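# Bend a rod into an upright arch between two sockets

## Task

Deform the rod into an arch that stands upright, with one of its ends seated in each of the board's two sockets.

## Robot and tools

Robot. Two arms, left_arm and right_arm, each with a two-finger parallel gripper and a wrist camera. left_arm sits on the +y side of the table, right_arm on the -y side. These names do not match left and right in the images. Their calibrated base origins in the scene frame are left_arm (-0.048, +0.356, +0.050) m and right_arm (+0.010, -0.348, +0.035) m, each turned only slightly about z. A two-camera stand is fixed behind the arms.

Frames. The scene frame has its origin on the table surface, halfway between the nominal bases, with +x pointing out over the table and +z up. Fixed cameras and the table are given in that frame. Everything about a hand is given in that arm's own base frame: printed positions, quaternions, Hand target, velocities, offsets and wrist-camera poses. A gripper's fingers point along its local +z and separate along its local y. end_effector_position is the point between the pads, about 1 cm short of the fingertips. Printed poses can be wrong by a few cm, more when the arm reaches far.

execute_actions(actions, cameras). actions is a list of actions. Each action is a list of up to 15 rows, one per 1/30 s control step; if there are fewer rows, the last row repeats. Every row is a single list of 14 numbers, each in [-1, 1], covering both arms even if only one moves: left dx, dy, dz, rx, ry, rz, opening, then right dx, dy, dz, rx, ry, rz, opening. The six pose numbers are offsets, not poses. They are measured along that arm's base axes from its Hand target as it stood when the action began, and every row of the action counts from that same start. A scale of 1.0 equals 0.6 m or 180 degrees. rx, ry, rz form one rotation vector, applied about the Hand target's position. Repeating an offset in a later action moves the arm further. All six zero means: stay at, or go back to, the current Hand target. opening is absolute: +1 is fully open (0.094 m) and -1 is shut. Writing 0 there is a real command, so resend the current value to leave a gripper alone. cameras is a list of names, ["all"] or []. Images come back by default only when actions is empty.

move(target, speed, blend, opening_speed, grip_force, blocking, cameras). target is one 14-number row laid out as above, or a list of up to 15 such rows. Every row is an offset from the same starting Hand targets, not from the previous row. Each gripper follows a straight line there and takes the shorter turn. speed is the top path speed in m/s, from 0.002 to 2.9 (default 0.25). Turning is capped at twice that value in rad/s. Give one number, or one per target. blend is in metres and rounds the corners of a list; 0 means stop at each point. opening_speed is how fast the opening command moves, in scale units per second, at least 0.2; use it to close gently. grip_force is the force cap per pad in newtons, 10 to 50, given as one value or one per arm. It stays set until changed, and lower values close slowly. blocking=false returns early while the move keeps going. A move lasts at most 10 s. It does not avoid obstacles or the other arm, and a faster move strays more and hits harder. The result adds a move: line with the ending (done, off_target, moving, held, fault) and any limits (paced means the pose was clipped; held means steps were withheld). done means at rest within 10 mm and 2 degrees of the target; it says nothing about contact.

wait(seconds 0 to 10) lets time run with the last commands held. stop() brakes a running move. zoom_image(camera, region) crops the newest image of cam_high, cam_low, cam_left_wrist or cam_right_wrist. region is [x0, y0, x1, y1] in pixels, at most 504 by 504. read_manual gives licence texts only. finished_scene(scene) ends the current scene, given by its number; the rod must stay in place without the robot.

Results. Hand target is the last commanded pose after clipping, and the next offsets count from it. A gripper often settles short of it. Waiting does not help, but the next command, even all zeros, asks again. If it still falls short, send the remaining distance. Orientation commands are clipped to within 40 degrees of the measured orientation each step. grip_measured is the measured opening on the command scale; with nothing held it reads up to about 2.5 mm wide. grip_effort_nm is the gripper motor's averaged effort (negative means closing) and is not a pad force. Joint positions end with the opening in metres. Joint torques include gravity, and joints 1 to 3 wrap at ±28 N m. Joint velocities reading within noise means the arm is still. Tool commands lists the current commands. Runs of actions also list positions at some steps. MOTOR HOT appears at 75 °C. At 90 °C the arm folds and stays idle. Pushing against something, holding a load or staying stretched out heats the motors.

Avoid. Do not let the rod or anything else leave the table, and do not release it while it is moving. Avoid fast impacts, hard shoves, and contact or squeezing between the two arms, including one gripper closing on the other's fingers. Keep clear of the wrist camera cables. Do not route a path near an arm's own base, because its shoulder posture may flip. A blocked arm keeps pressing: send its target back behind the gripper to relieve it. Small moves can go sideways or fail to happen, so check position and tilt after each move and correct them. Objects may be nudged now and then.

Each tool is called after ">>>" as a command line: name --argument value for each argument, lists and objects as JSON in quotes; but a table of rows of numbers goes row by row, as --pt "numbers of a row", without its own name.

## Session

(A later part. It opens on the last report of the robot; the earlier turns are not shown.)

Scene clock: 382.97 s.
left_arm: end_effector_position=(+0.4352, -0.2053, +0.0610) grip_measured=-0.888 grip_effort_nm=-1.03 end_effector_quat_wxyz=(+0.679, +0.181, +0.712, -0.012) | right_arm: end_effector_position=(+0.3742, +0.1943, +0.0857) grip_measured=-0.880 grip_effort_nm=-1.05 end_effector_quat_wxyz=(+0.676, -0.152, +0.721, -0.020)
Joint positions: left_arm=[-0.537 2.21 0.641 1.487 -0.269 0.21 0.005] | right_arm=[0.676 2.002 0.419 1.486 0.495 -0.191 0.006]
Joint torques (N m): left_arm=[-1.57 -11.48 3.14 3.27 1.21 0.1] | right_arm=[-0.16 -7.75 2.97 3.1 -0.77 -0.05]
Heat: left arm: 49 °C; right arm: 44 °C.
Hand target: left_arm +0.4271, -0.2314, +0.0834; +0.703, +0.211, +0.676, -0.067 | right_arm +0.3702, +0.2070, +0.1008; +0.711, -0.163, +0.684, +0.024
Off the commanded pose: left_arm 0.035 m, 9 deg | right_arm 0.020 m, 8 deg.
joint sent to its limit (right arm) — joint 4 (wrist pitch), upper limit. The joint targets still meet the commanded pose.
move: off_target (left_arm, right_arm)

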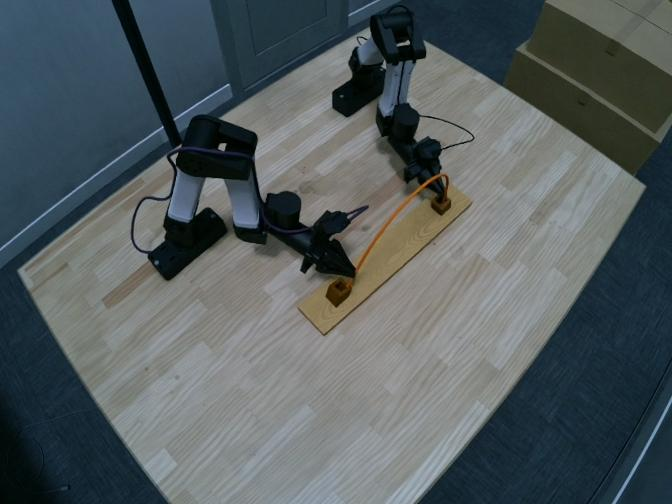

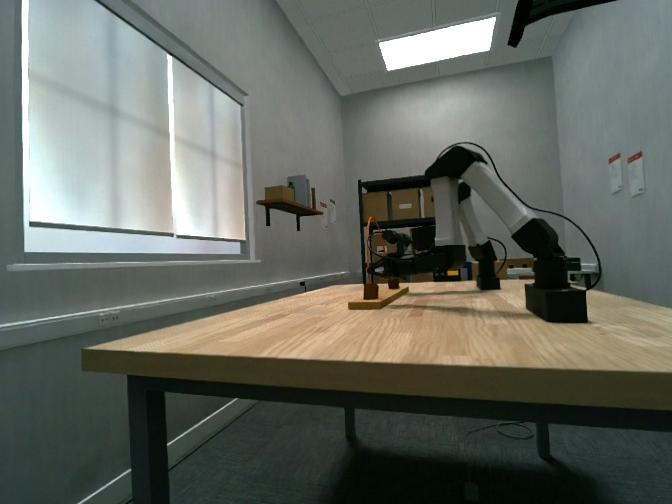

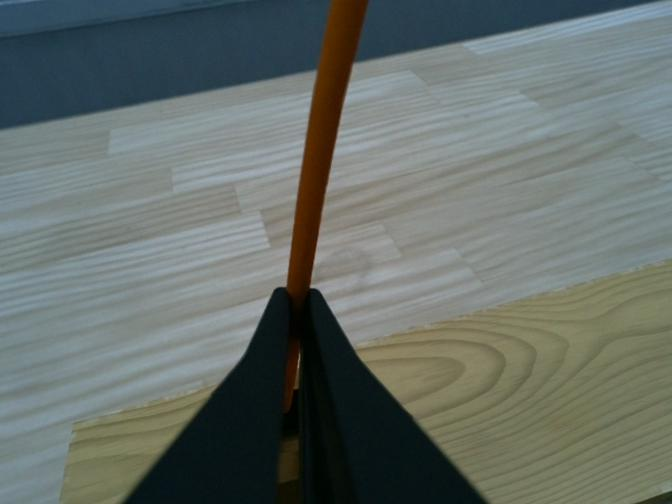

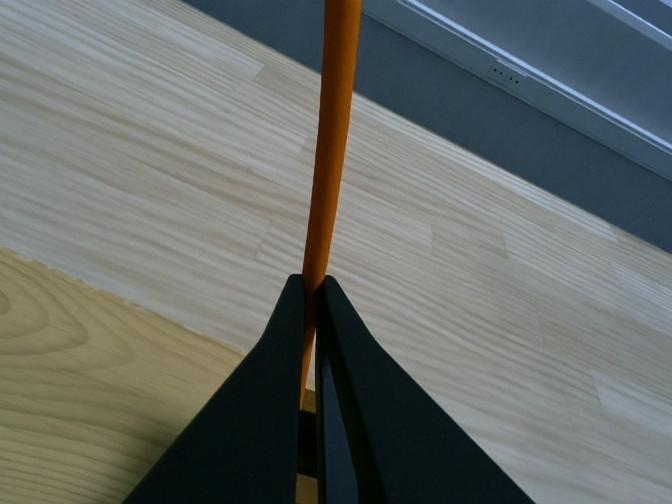

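>>> move --target '[-0.006,0,0,0,0,0,-1,-0.02,-0.022,0.006,0,0,0,-1]' --speed 0.05 --cameras '["cam_high","cam_low","cam_right_wrist"]'

>>> zoom_image --camera "cam_high" --region '[310, 255, 370, 315]'

>>> zoom_image --camera "cam_high" --region '[410, 170, 470, 230]'

>>> zoom_image --camera "cam_low" --region '[350, 255, 410, 305]'

Scene clock: 402.23 s.
left_arm: end_effector_position=(+0.4314, -0.2048, +0.0566) grip_measured=-0.888 grip_effort_nm=-1.03 end_effector_quat_wxyz=(+0.674, +0.187, +0.715, -0.014) | right_arm: end_effector_position=(+0.3598, +0.1746, +0.0719) grip_measured=-0.880 grip_effort_nm=-1.05 end_effector_quat_wxyz=(+0.656, -0.160, +0.737, -0.033)
Joint positions: left_arm=[-0.537 2.21 0.626 1.488 -0.26 0.21 0.005] | right_arm=[0.658 1.977 0.335 1.486 0.489 -0.19 0.006]
Joint torques (N m): left_arm=[-1.95 -11.54 3.19 3.35 1.05 0.06] | right_arm=[0.42 -10.56 3.48 3.11 -0.79 -0.02]
Heat: left arm: 50 °C; right arm: 45 °C.
Hand target: left_arm +0.4234, -0.2314, +0.0834; +0.702, +0.211, +0.676, -0.067 | right_arm +0.3581, +0.1939, +0.1043; +0.711, -0.163, +0.684, +0.024
Off the commanded pose: left_arm 0.039 m, 9 deg | right_arm 0.038 m, 11 deg.
joint sent to its limit (right arm) — joint 4 (wrist pitch), upper limit. The joint targets are off in orientation, not in position.
move: off_target (left_arm, right_arm)
Images, in order (width x height): cam_high 672x504, cam_low 672x504, cam_right_wrist 672x504.

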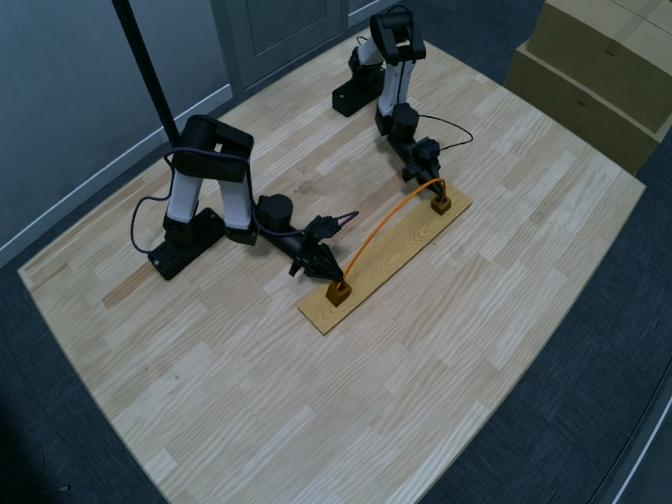

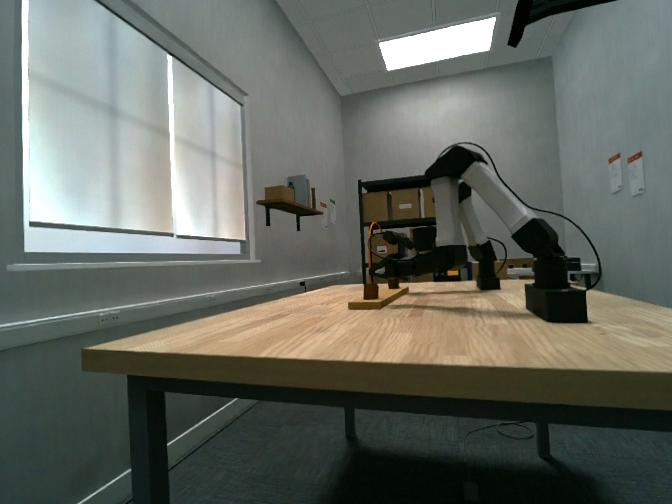

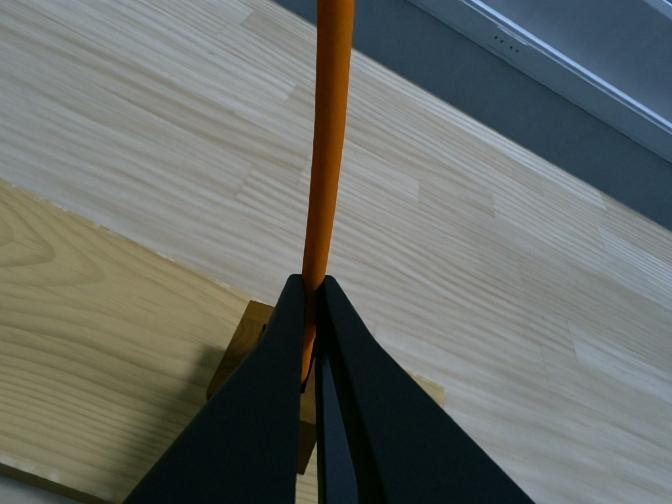

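Scaled by 8.400 from the camera's 672x504 image, which has a finer 960x720 frame.

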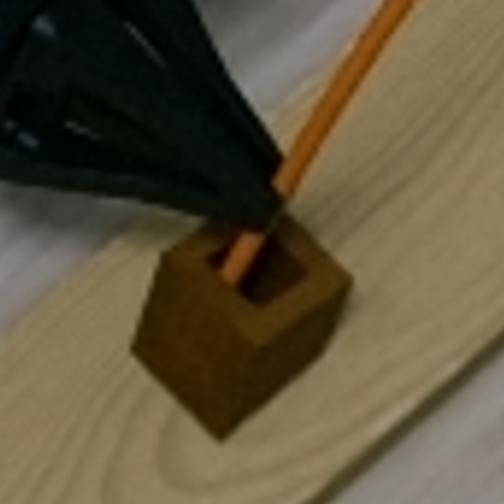

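Scaled by 8.400 from the camera's 672x504 image, which has a finer 960x720 frame.

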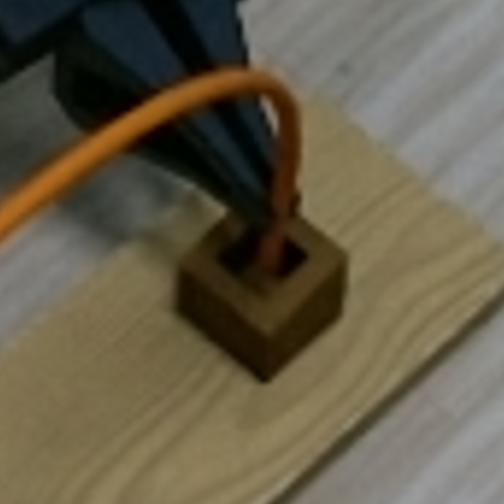

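Scaled by 8.400 from the camera's 672x504 image, which has a finer 960x720 frame.

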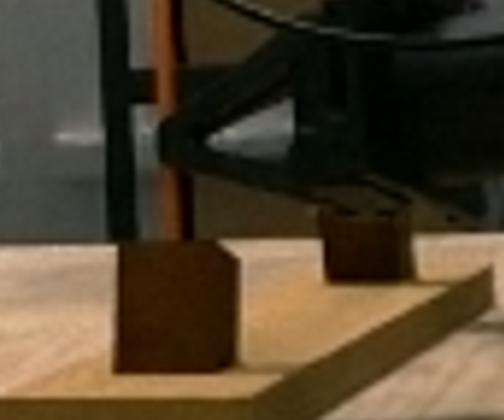

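>>> move --target '[0.003,0.008,-0.027,0,0,0,-1,0.013,0,-0.035,0,0,0,-1]' --speed 0.05 --cameras '["cam_high","cam_low","cam_right_wrist","cam_left_wrist"]'

>>> zoom_image --camera "cam_high" --region '[310, 255, 370, 315]'

>>> zoom_image --camera "cam_high" --region '[410, 170, 470, 230]'

>>> zoom_image --camera "cam_low" --region '[350, 255, 410, 305]'

Scene clock: 423.93 s.
left_arm: end_effector_position=(+0.4313, -0.2048, +0.0535) grip_measured=-0.888 grip_effort_nm=-1.03 end_effector_quat_wxyz=(+0.671, +0.190, +0.716, -0.016) | right_arm: end_effector_position=(+0.3605, +0.1722, +0.0643) grip_measured=-0.880 grip_effort_nm=-1.05 end_effector_quat_wxyz=(+0.649, -0.158, +0.744, -0.030)
Joint positions: left_arm=[-0.533 2.216 0.626 1.488 -0.248 0.21 0.005] | right_arm=[0.647 1.997 0.335 1.486 0.477 -0.175 0.006]
Joint torques (N m): left_arm=[-1.11 -8.77 3.45 3.36 1.04 -0.01] | right_arm=[0.16 -5.83 5.68 3.11 -0.75 0.02]
Heat: left arm: 53 °C; right arm: 47 °C.
Hand target: left_arm +0.4253, -0.2265, +0.0672; +0.702, +0.211, +0.676, -0.067 | right_arm +0.3660, +0.1938, +0.0833; +0.711, -0.162, +0.684, +0.024
Off the commanded pose: left_arm 0.026 m, 9 deg | right_arm 0.029 m, 12 deg.
joint sent to its limit (left arm) — joint 4 (wrist pitch), upper limit. The joint targets still meet the commanded pose.
joint sent to its limit (right arm) — joint 4 (wrist pitch), upper limit. The joint targets are off in orientation, not in position.
move: off_target (left_arm, right_arm)

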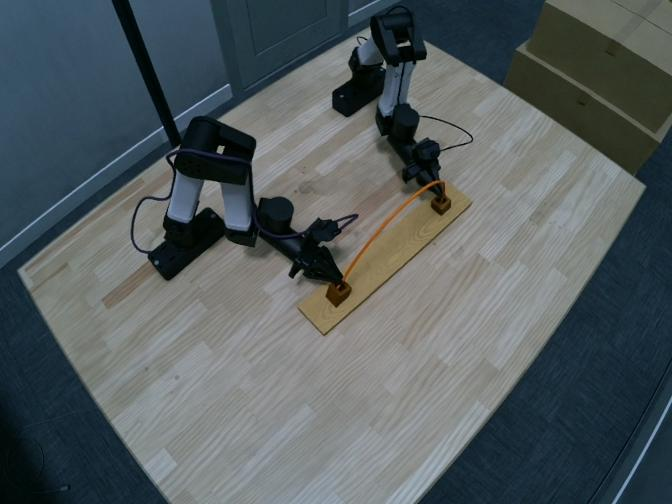

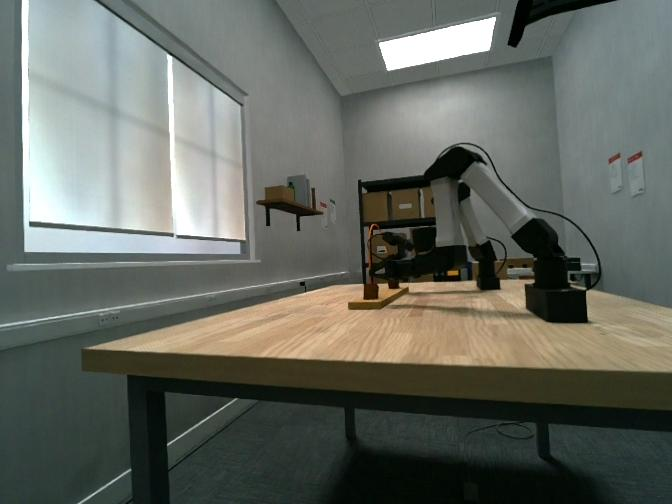

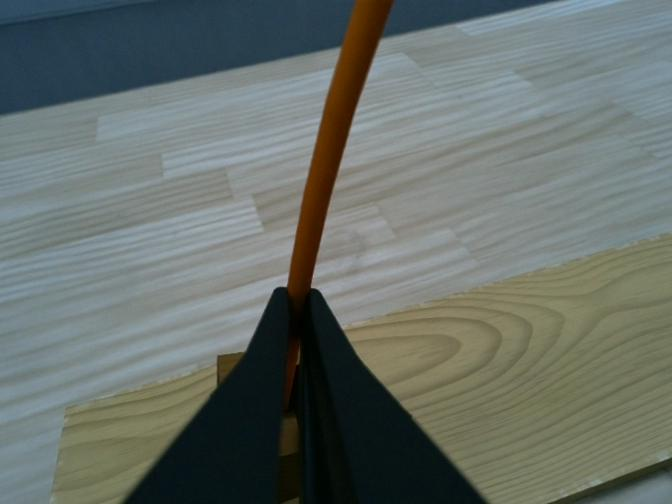

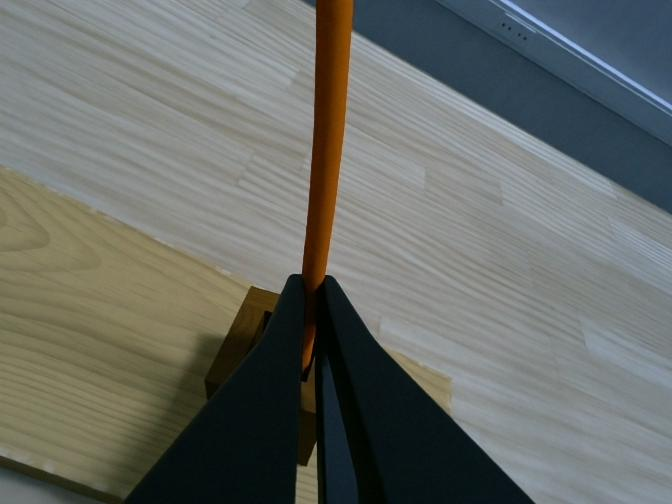

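Scaled by 8.400 from the camera's 672x504 image, which has a finer 960x720 frame.

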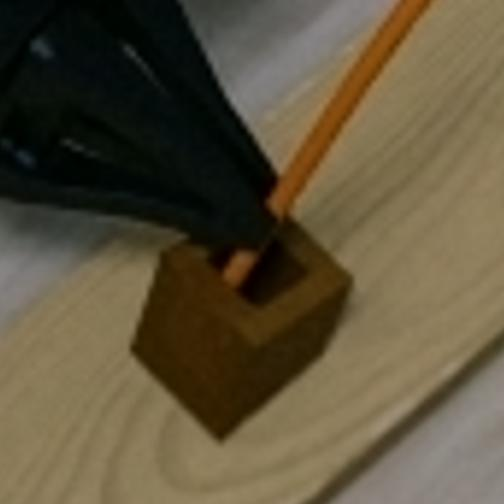

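Scaled by 8.400 from the camera's 672x504 image, which has a finer 960x720 frame.

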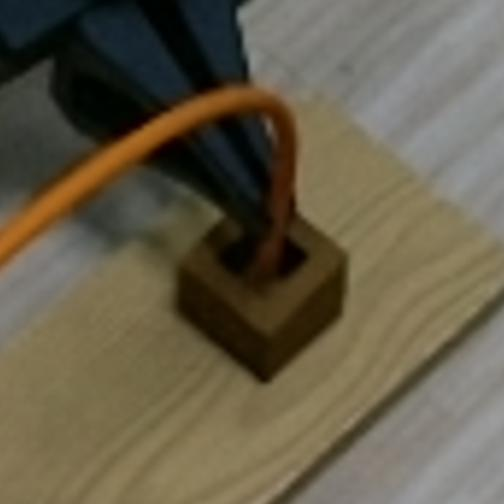

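Scaled by 8.400 from the camera's 672x504 image, which has a finer 960x720 frame.

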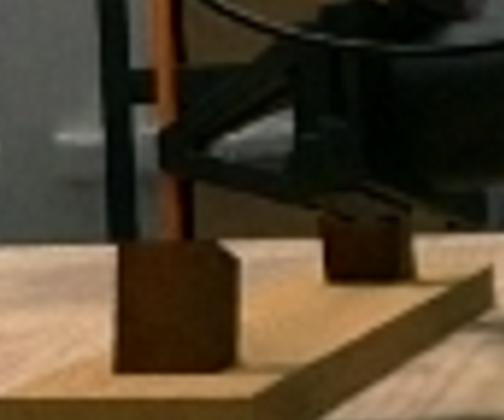

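>>> move --target '[0.003,0.012,-0.04,0,0,0,-1,0.007,-0.004,-0.04,0,0,0,-1]' --speed 0.05 --cameras '["cam_high","cam_low","cam_right_wrist","cam_left_wrist"]'

>>> zoom_image --camera "cam_high" --region '[310, 255, 370, 315]'

>>> zoom_image --camera "cam_high" --region '[410, 170, 470, 230]'

>>> zoom_image --camera "cam_low" --region '[350, 255, 410, 305]'

Scene clock: 436.33 s.
left_arm: end_effector_position=(+0.4316, -0.1981, +0.0340) grip_measured=-0.888 grip_effort_nm=-1.03 end_effector_quat_wxyz=(+0.656, +0.195, +0.729, -0.013) | right_arm: end_effector_position=(+0.3713, +0.1756, +0.0579) grip_measured=-0.880 grip_effort_nm=-1.05 end_effector_quat_wxyz=(+0.648, -0.151, +0.746, -0.030)
Joint positions: left_arm=[-0.514 2.26 0.626 1.489 -0.231 0.209 0.005] | right_arm=[0.637 2.048 0.383 1.487 0.477 -0.164 0.006]
Joint torques (N m): left_arm=[-1.14 -7.79 3.85 3.33 1.02 -0.04] | right_arm=[-0.06 -3.7 3.7 3.1 -0.78 0.15]
Heat: left arm: 54 °C; right arm: 47 °C.
Hand target: left_arm +0.4270, -0.2194, +0.0431; +0.702, +0.211, +0.676, -0.067 | right_arm +0.3702, +0.1914, +0.0593; +0.711, -0.162, +0.684, +0.024
Off the commanded pose: left_arm 0.024 m, 10 deg | right_arm 0.016 m, 12 deg.
joint sent to its limit (left arm) — joint 4 (wrist pitch), upper limit. The joint targets are off in orientation, not in position.
joint sent to its limit (right arm) — joint 4 (wrist pitch), upper limit. The joint targets are off in orientation, not in position.
move: off_target (left_arm, right_arm)

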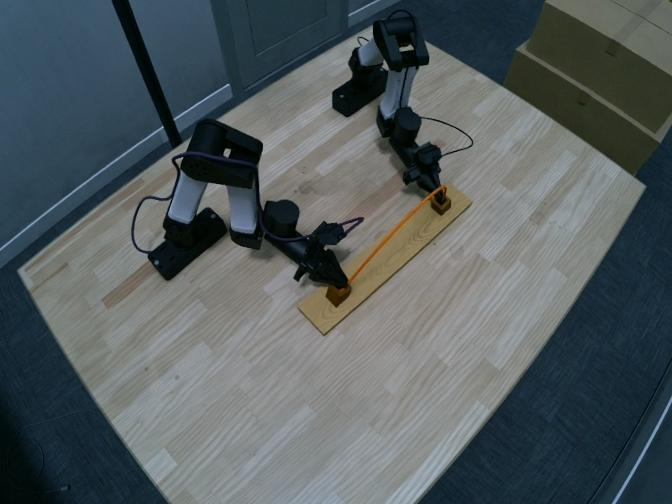

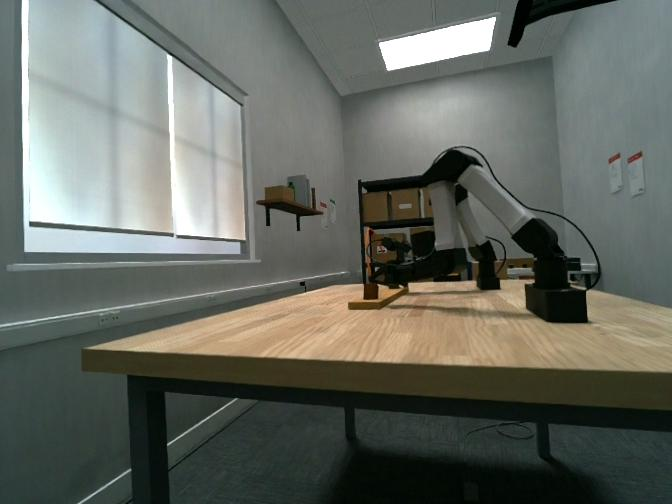

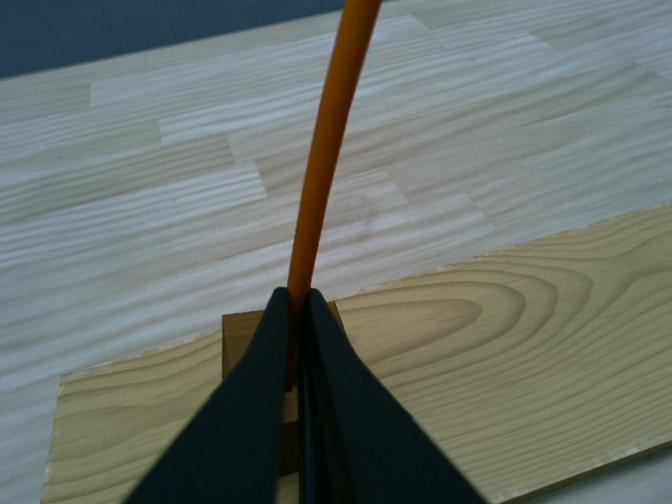

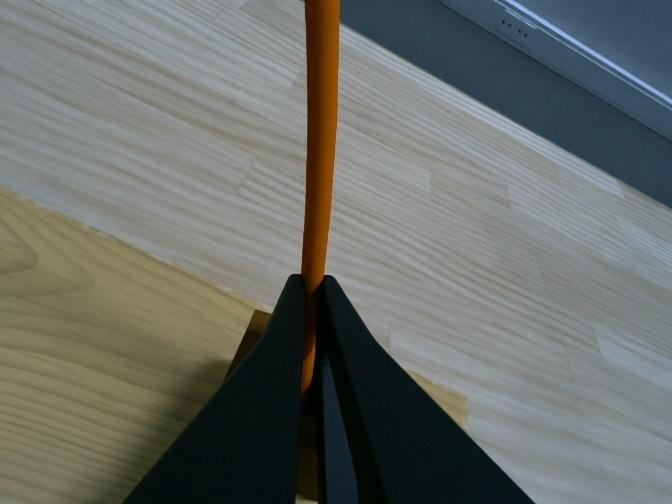

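Scaled by 8.400 from the camera's 672x504 image, which has a finer 960x720 frame.

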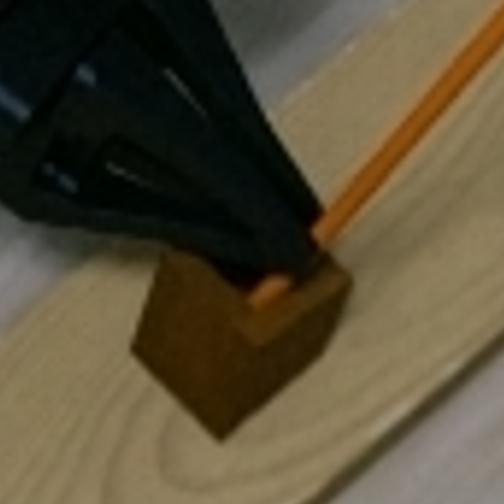

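Scaled by 8.400 from the camera's 672x504 image, which has a finer 960x720 frame.

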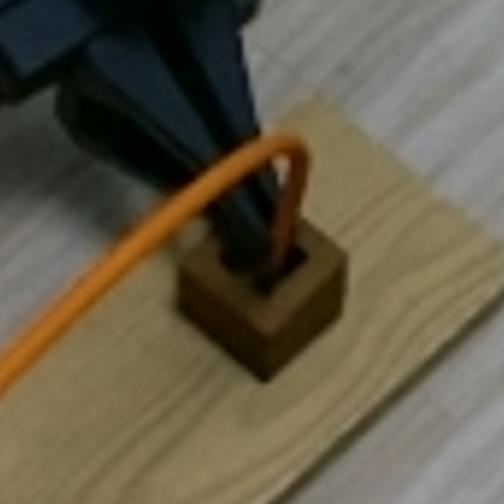

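Scaled by 8.400 from the camera's 672x504 image, which has a finer 960x720 frame.

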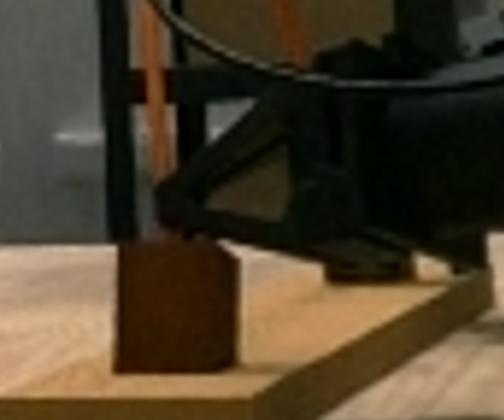

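>>> move --target '[0.002,0.005,-0.016,0,0,0,-1,0.004,-0.008,-0.018,0,0,0,-1]' --speed 0.04 --cameras '["cam_high","cam_low"]'

>>> zoom_image --camera "cam_high" --region '[310, 255, 370, 315]'

>>> zoom_image --camera "cam_high" --region '[410, 170, 470, 230]'

Scene clock: 446.73 s.
left_arm: end_effector_position=(+0.4334, -0.1981, +0.0326) grip_measured=-0.888 grip_effort_nm=-1.03 end_effector_quat_wxyz=(+0.655, +0.196, +0.729, -0.017) | right_arm: end_effector_position=(+0.3747, +0.1756, +0.0558) grip_measured=-0.880 grip_effort_nm=-1.05 end_effector_quat_wxyz=(+0.648, -0.149, +0.747, -0.026)
Joint positions: left_arm=[-0.507 2.267 0.633 1.49 -0.217 0.206 0.005] | right_arm=[0.628 2.061 0.394 1.487 0.464 -0.155 0.006]
Joint torques (N m): left_arm=[-0.81 -6.13 3.74 3.33 0.93 -0.06] | right_arm=[-0.72 -2.22 3.19 3.1 -0.81 0.13]
Heat: left arm: 54 °C; right arm: 48 °C.
Hand target: left_arm +0.4283, -0.2163, +0.0336; +0.702, +0.211, +0.676, -0.067 | right_arm +0.3726, +0.1867, +0.0485; +0.711, -0.163, +0.684, +0.024
Off the commanded pose: left_arm 0.019 m, 10 deg | right_arm 0.013 m, 12 deg.
joint sent to its limit (left arm) — joint 4 (wrist pitch), upper limit. The joint targets are off in orientation, not in position.
joint sent to its limit (right arm) — joint 4 (wrist pitch), upper limit. The joint targets are off in orientation, not in position.
move: off_target (left_arm, right_arm)
Images, in order (width x height): cam_high 672x504, cam_low 672x504.

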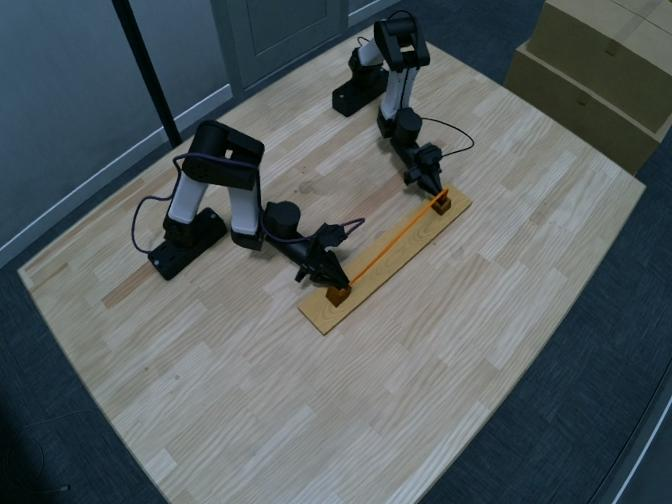

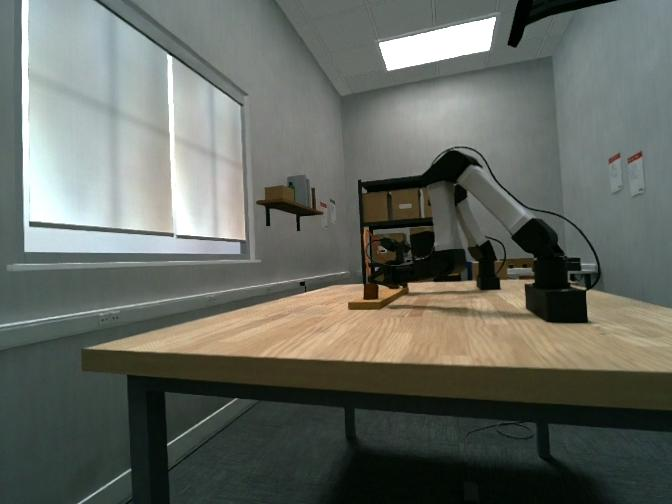

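Scaled by 8.400 from the camera's 672x504 image, which has a finer 960x720 frame.

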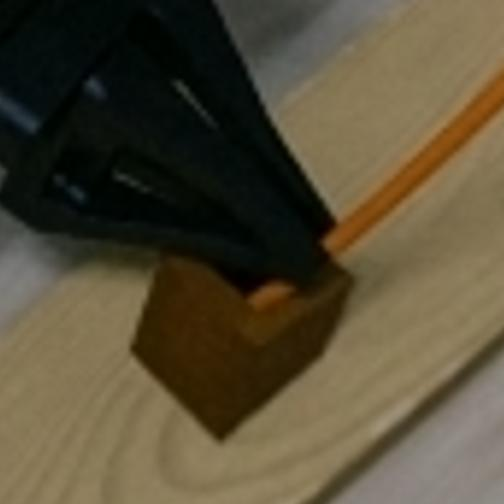

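Scaled by 8.400 from the camera's 672x504 image, which has a finer 960x720 frame.

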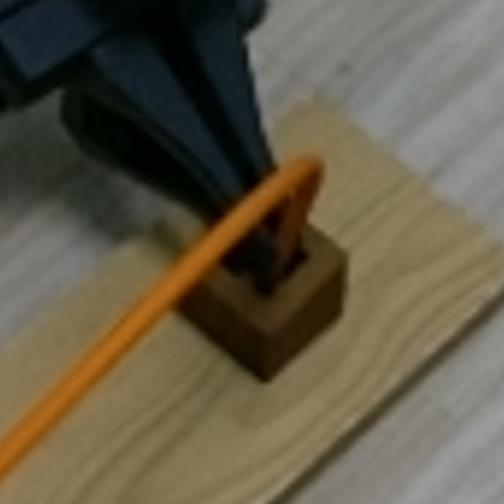

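>>> move --target '[0.0085,0.037,-0.0017,0.0234,0.0179,0.0339,-1,0.0035,-0.0252,0.0122,-0.0229,0.021,-0.0344,-1]' --speed 0.04 --cameras '["cam_high","cam_low"]'

>>> zoom_image --camera "cam_low" --region '[330, 220, 430, 320]'

Scene clock: 470.20 s.
left_arm: end_effector_position=(+0.4342, -0.1962, +0.0326) grip_measured=-0.888 grip_effort_nm=-1.03 end_effector_quat_wxyz=(+0.655, +0.200, +0.728, -0.010) | right_arm: end_effector_position=(+0.3750, +0.1736, +0.0560) grip_measured=-0.880 grip_effort_nm=-1.05 end_effector_quat_wxyz=(+0.647, -0.155, +0.745, -0.039)
Joint positions: left_arm=[-0.504 2.267 0.633 1.49 -0.219 0.221 0.005] | right_arm=[0.628 2.061 0.394 1.487 0.476 -0.181 0.006]
Joint torques (N m): left_arm=[0.13 -6.45 2.76 3.34 0.02 0.13] | right_arm=[-0.65 -3.86 2.84 3.1 0.04 -0.15]
Heat: left arm: 55 °C; right arm: 48 °C.
Hand target: left_arm +0.4334, -0.1941, +0.0326; +0.678, +0.199, +0.708, -0.011 | right_arm +0.3747, +0.1716, +0.0559; +0.682, -0.150, +0.715, -0.034
Off the commanded pose: left_arm 0.002 m, 3 deg | right_arm 0.002 m, 5 deg.
joint sent to its limit (left arm) — joint 4 (wrist pitch), upper limit. The joint targets still meet the commanded pose.
joint sent to its limit (right arm) — joint 4 (wrist pitch), upper limit. The joint targets are off in orientation, not in position.
move: off_target (left_arm, right_arm)
Images, in order (width x height): cam_high 672x504, cam_low 672x504.

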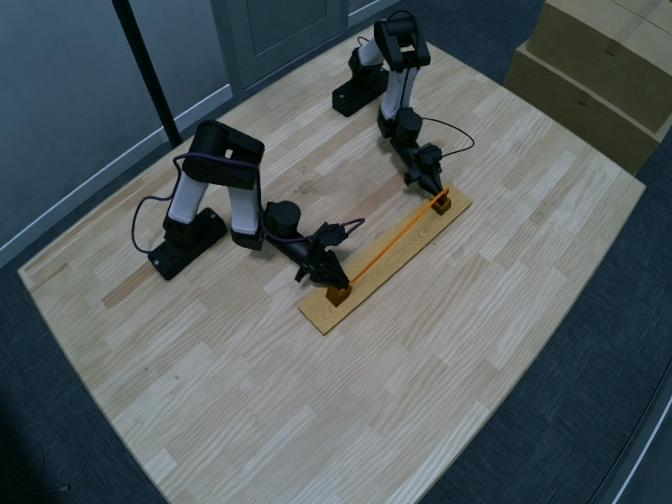

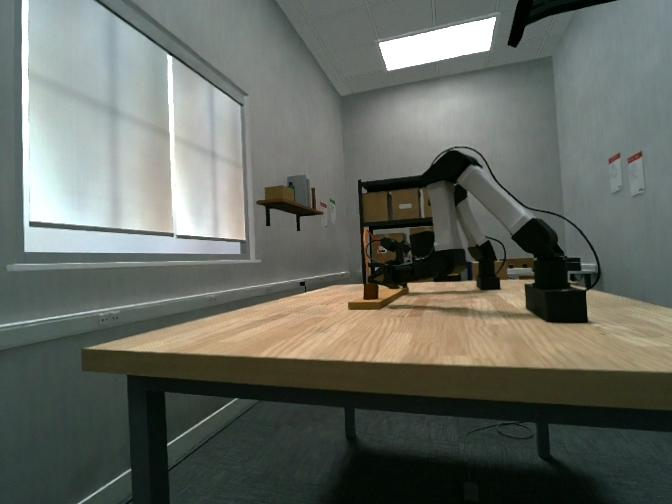

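Scaled by 5.040 from the camera's 672x504 image, which has a finer 960x720 frame.

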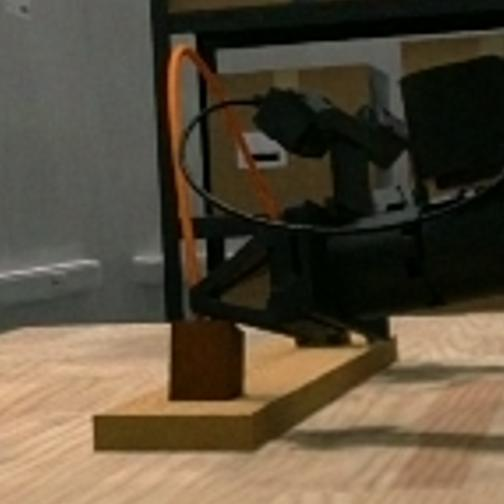

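>>> move --target '[0,0.008,0,0,0,0,-0.6,0,-0.008,0,0,0,0,-0.6]' --opening_speed 0.25 --speed 0.02 --cameras '["all"]'

>>> zoom_image --camera "cam_low" --region '[330, 220, 430, 320]'

>>> zoom_image --camera "cam_high" --region '[310, 170, 470, 330]'

Scene clock: 479.63 s.
left_arm: end_effector_position=(+0.4354, -0.1939, +0.0322) grip_measured=-0.602 grip_effort_nm=0.09 end_effector_quat_wxyz=(+0.655, +0.201, +0.728, -0.008) | right_arm: end_effector_position=(+0.3772, +0.1670, +0.0537) grip_measured=-0.602 grip_effort_nm=0.11 end_effector_quat_wxyz=(+0.645, -0.148, +0.748, -0.048)
Joint positions: left_arm=[-0.496 2.268 0.633 1.49 -0.212 0.227 0.019] | right_arm=[0.615 2.067 0.394 1.487 0.487 -0.182 0.019]
Joint torques (N m): left_arm=[0.54 -7.08 1.77 3.32 0.1 0.14] | right_arm=[-0.79 -5.16 1.88 3.1 -0.19 -0.14]
Heat: left arm: 55 °C; right arm: 49 °C.
Hand target: left_arm +0.4334, -0.1893, +0.0326; +0.678, +0.199, +0.708, -0.011 | right_arm +0.3746, +0.1667, +0.0559; +0.682, -0.150, +0.715, -0.034
Off the commanded pose: left_arm 0.005 m, 3 deg | right_arm 0.003 m, 6 deg.
joint sent to its limit (left arm) — joint 4 (wrist pitch), upper limit. The joint targets still meet the commanded pose.
joint sent to its limit (right arm) — joint 4 (wrist pitch), upper limit. The joint targets are off in orientation, not in position.
move: off_target (left_arm, right_arm)

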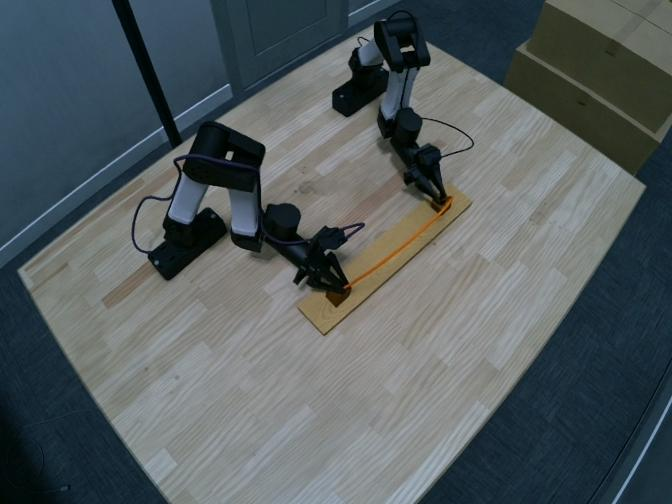

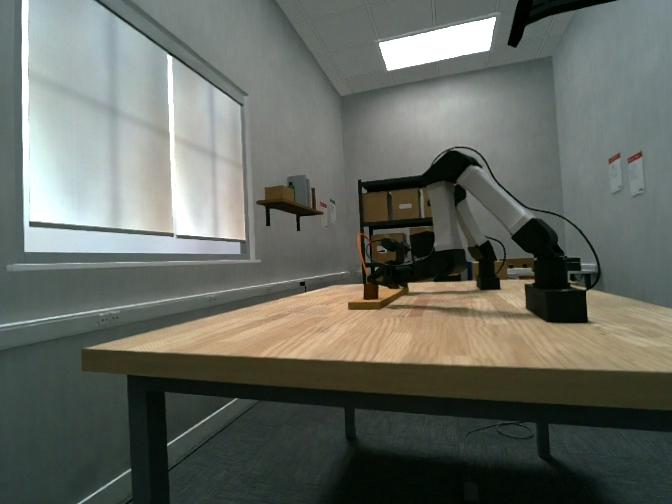

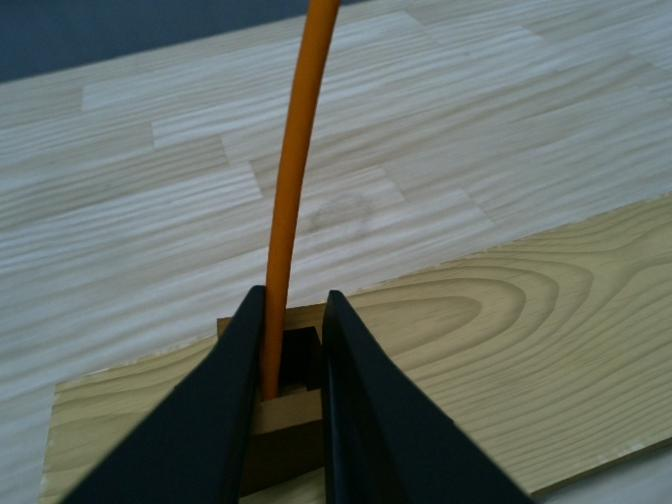

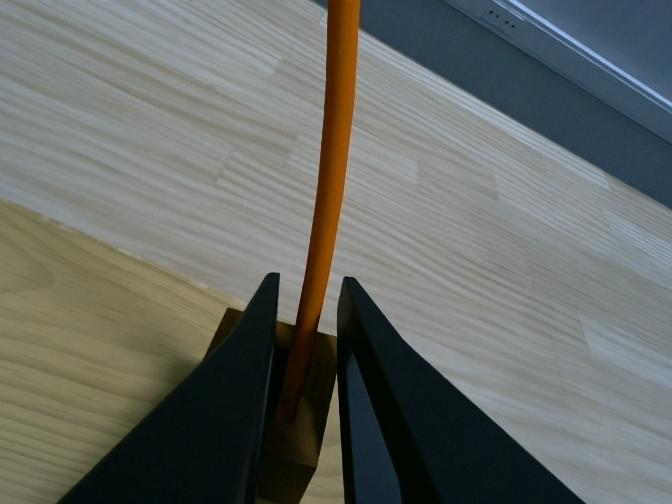

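Scaled by 5.040 from the camera's 672x504 image, which has a finer 960x720 frame.

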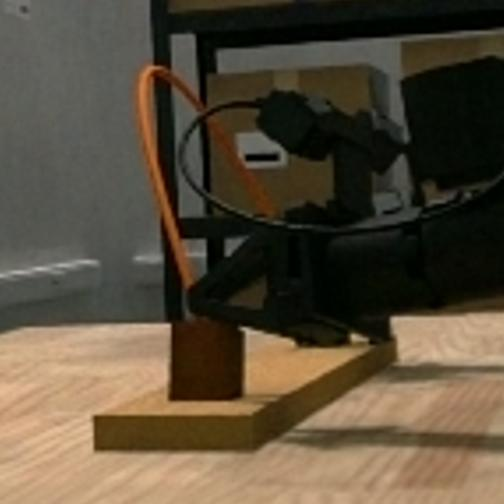

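Scaled by 3.150 from the camera's 672x504 image, which has a finer 960x720 frame.

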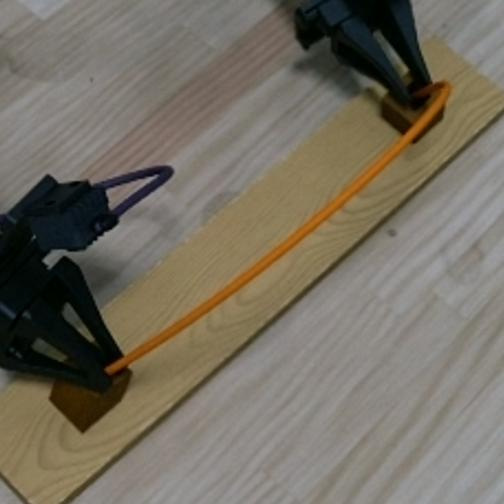

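>>> move --target '[-0.15,0.045,0.03,0,0,0,-0.5,-0.15,-0.015,0.03,0,0,0,-0.5]' --speed 0.06 --cameras '["all"]'

>>> zoom_image --camera "cam_low" --region '[330, 220, 430, 320]'

>>> zoom_image --camera "cam_high" --region '[310, 170, 470, 330]'

Scene clock: 491.67 s.
left_arm: end_effector_position=(+0.3409, -0.1609, +0.0282) grip_measured=-0.501 grip_effort_nm=0.07 end_effector_quat_wxyz=(+0.600, +0.225, +0.768, +0.002) | right_arm: end_effector_position=(+0.2830, +0.1548, +0.0494) grip_measured=-0.502 grip_effort_nm=0.08 end_effector_quat_wxyz=(+0.616, -0.182, +0.763, -0.065)
Joint positions: left_arm=[-0.565 2.026 0.242 1.49 -0.271 0.207 0.023] | right_arm=[0.857 1.885 0.089 1.487 0.703 -0.135 0.023]
Joint torques (N m): left_arm=[-1.01 -8.8 1.44 3.28 -0.35 -0.04] | right_arm=[0.34 -7.8 1.96 3 0.3 0.09]
Heat: left arm: 56 °C; right arm: 49 °C.
Hand target: left_arm +0.3434, -0.1623, +0.0506; +0.678, +0.199, +0.708, -0.011 | right_arm +0.2846, +0.1578, +0.0739; +0.682, -0.150, +0.715, -0.034
Off the commanded pose: left_arm 0.023 m, 12 deg | right_arm 0.025 m, 11 deg.
joint sent to its limit (left arm) — joint 4 (wrist pitch), upper limit. The joint targets are off in orientation, not in position.
joint sent to its limit (right arm) — joint 4 (wrist pitch), upper limit. The joint targets are off in orientation, not in position.
move: off_target (left_arm, right_arm)

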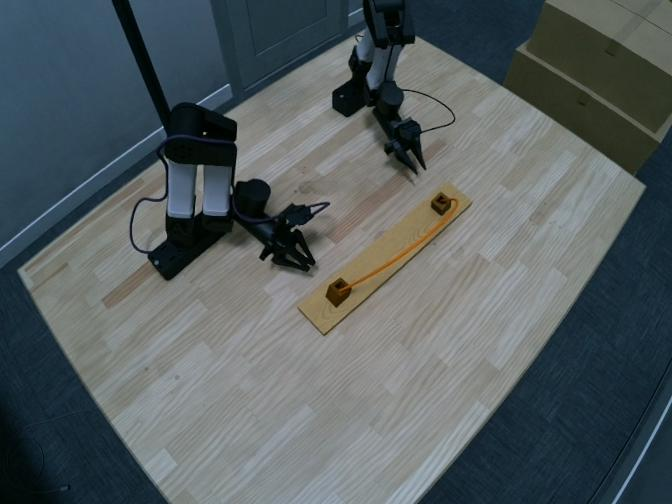

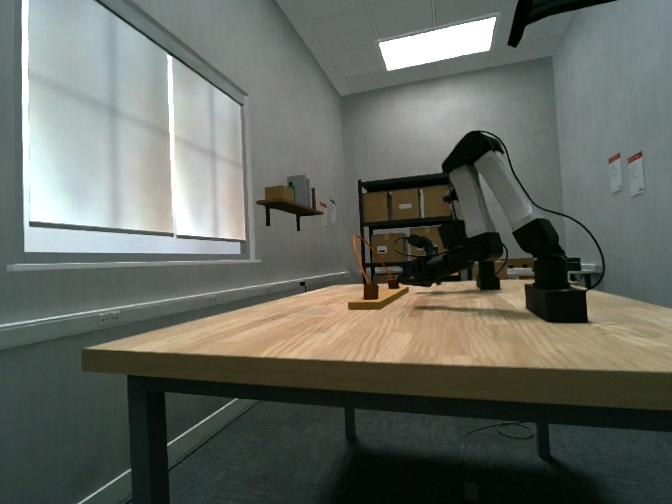

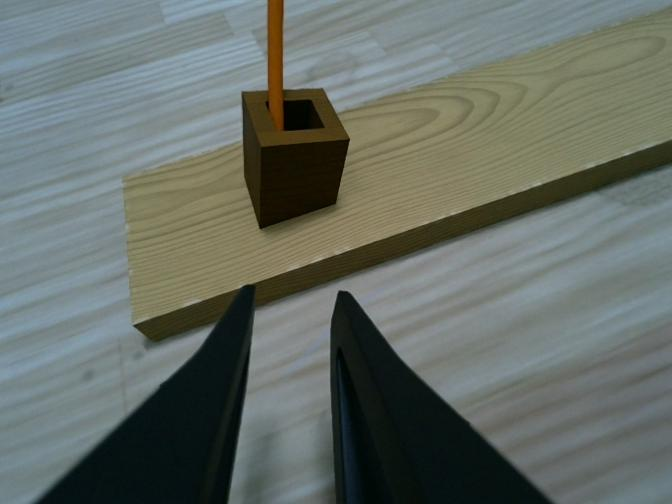

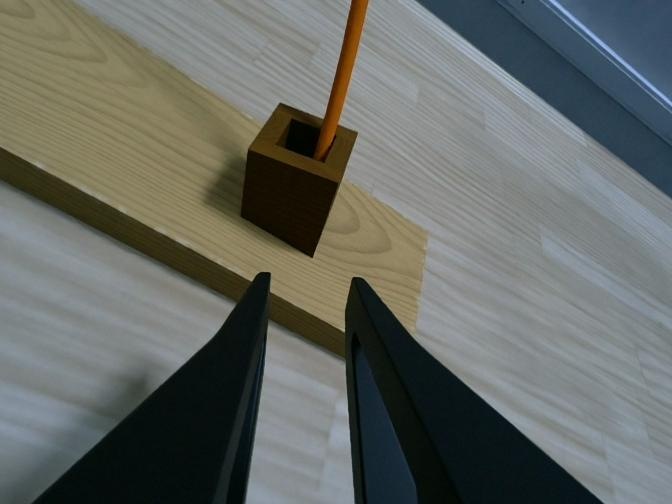

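Scaled by 5.040 from the camera's 672x504 image, which has a finer 960x720 frame.

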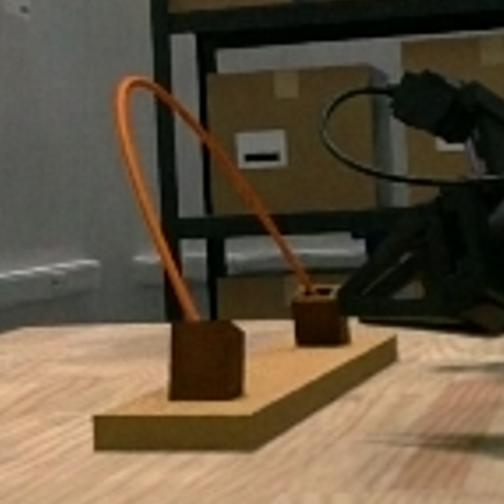

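Scaled by 3.150 from the camera's 672x504 image, which has a finer 960x720 frame.

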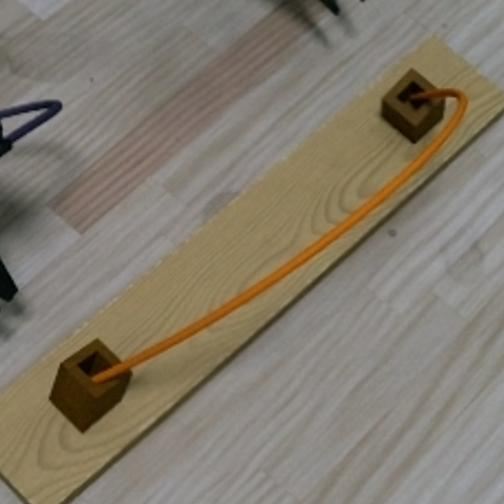

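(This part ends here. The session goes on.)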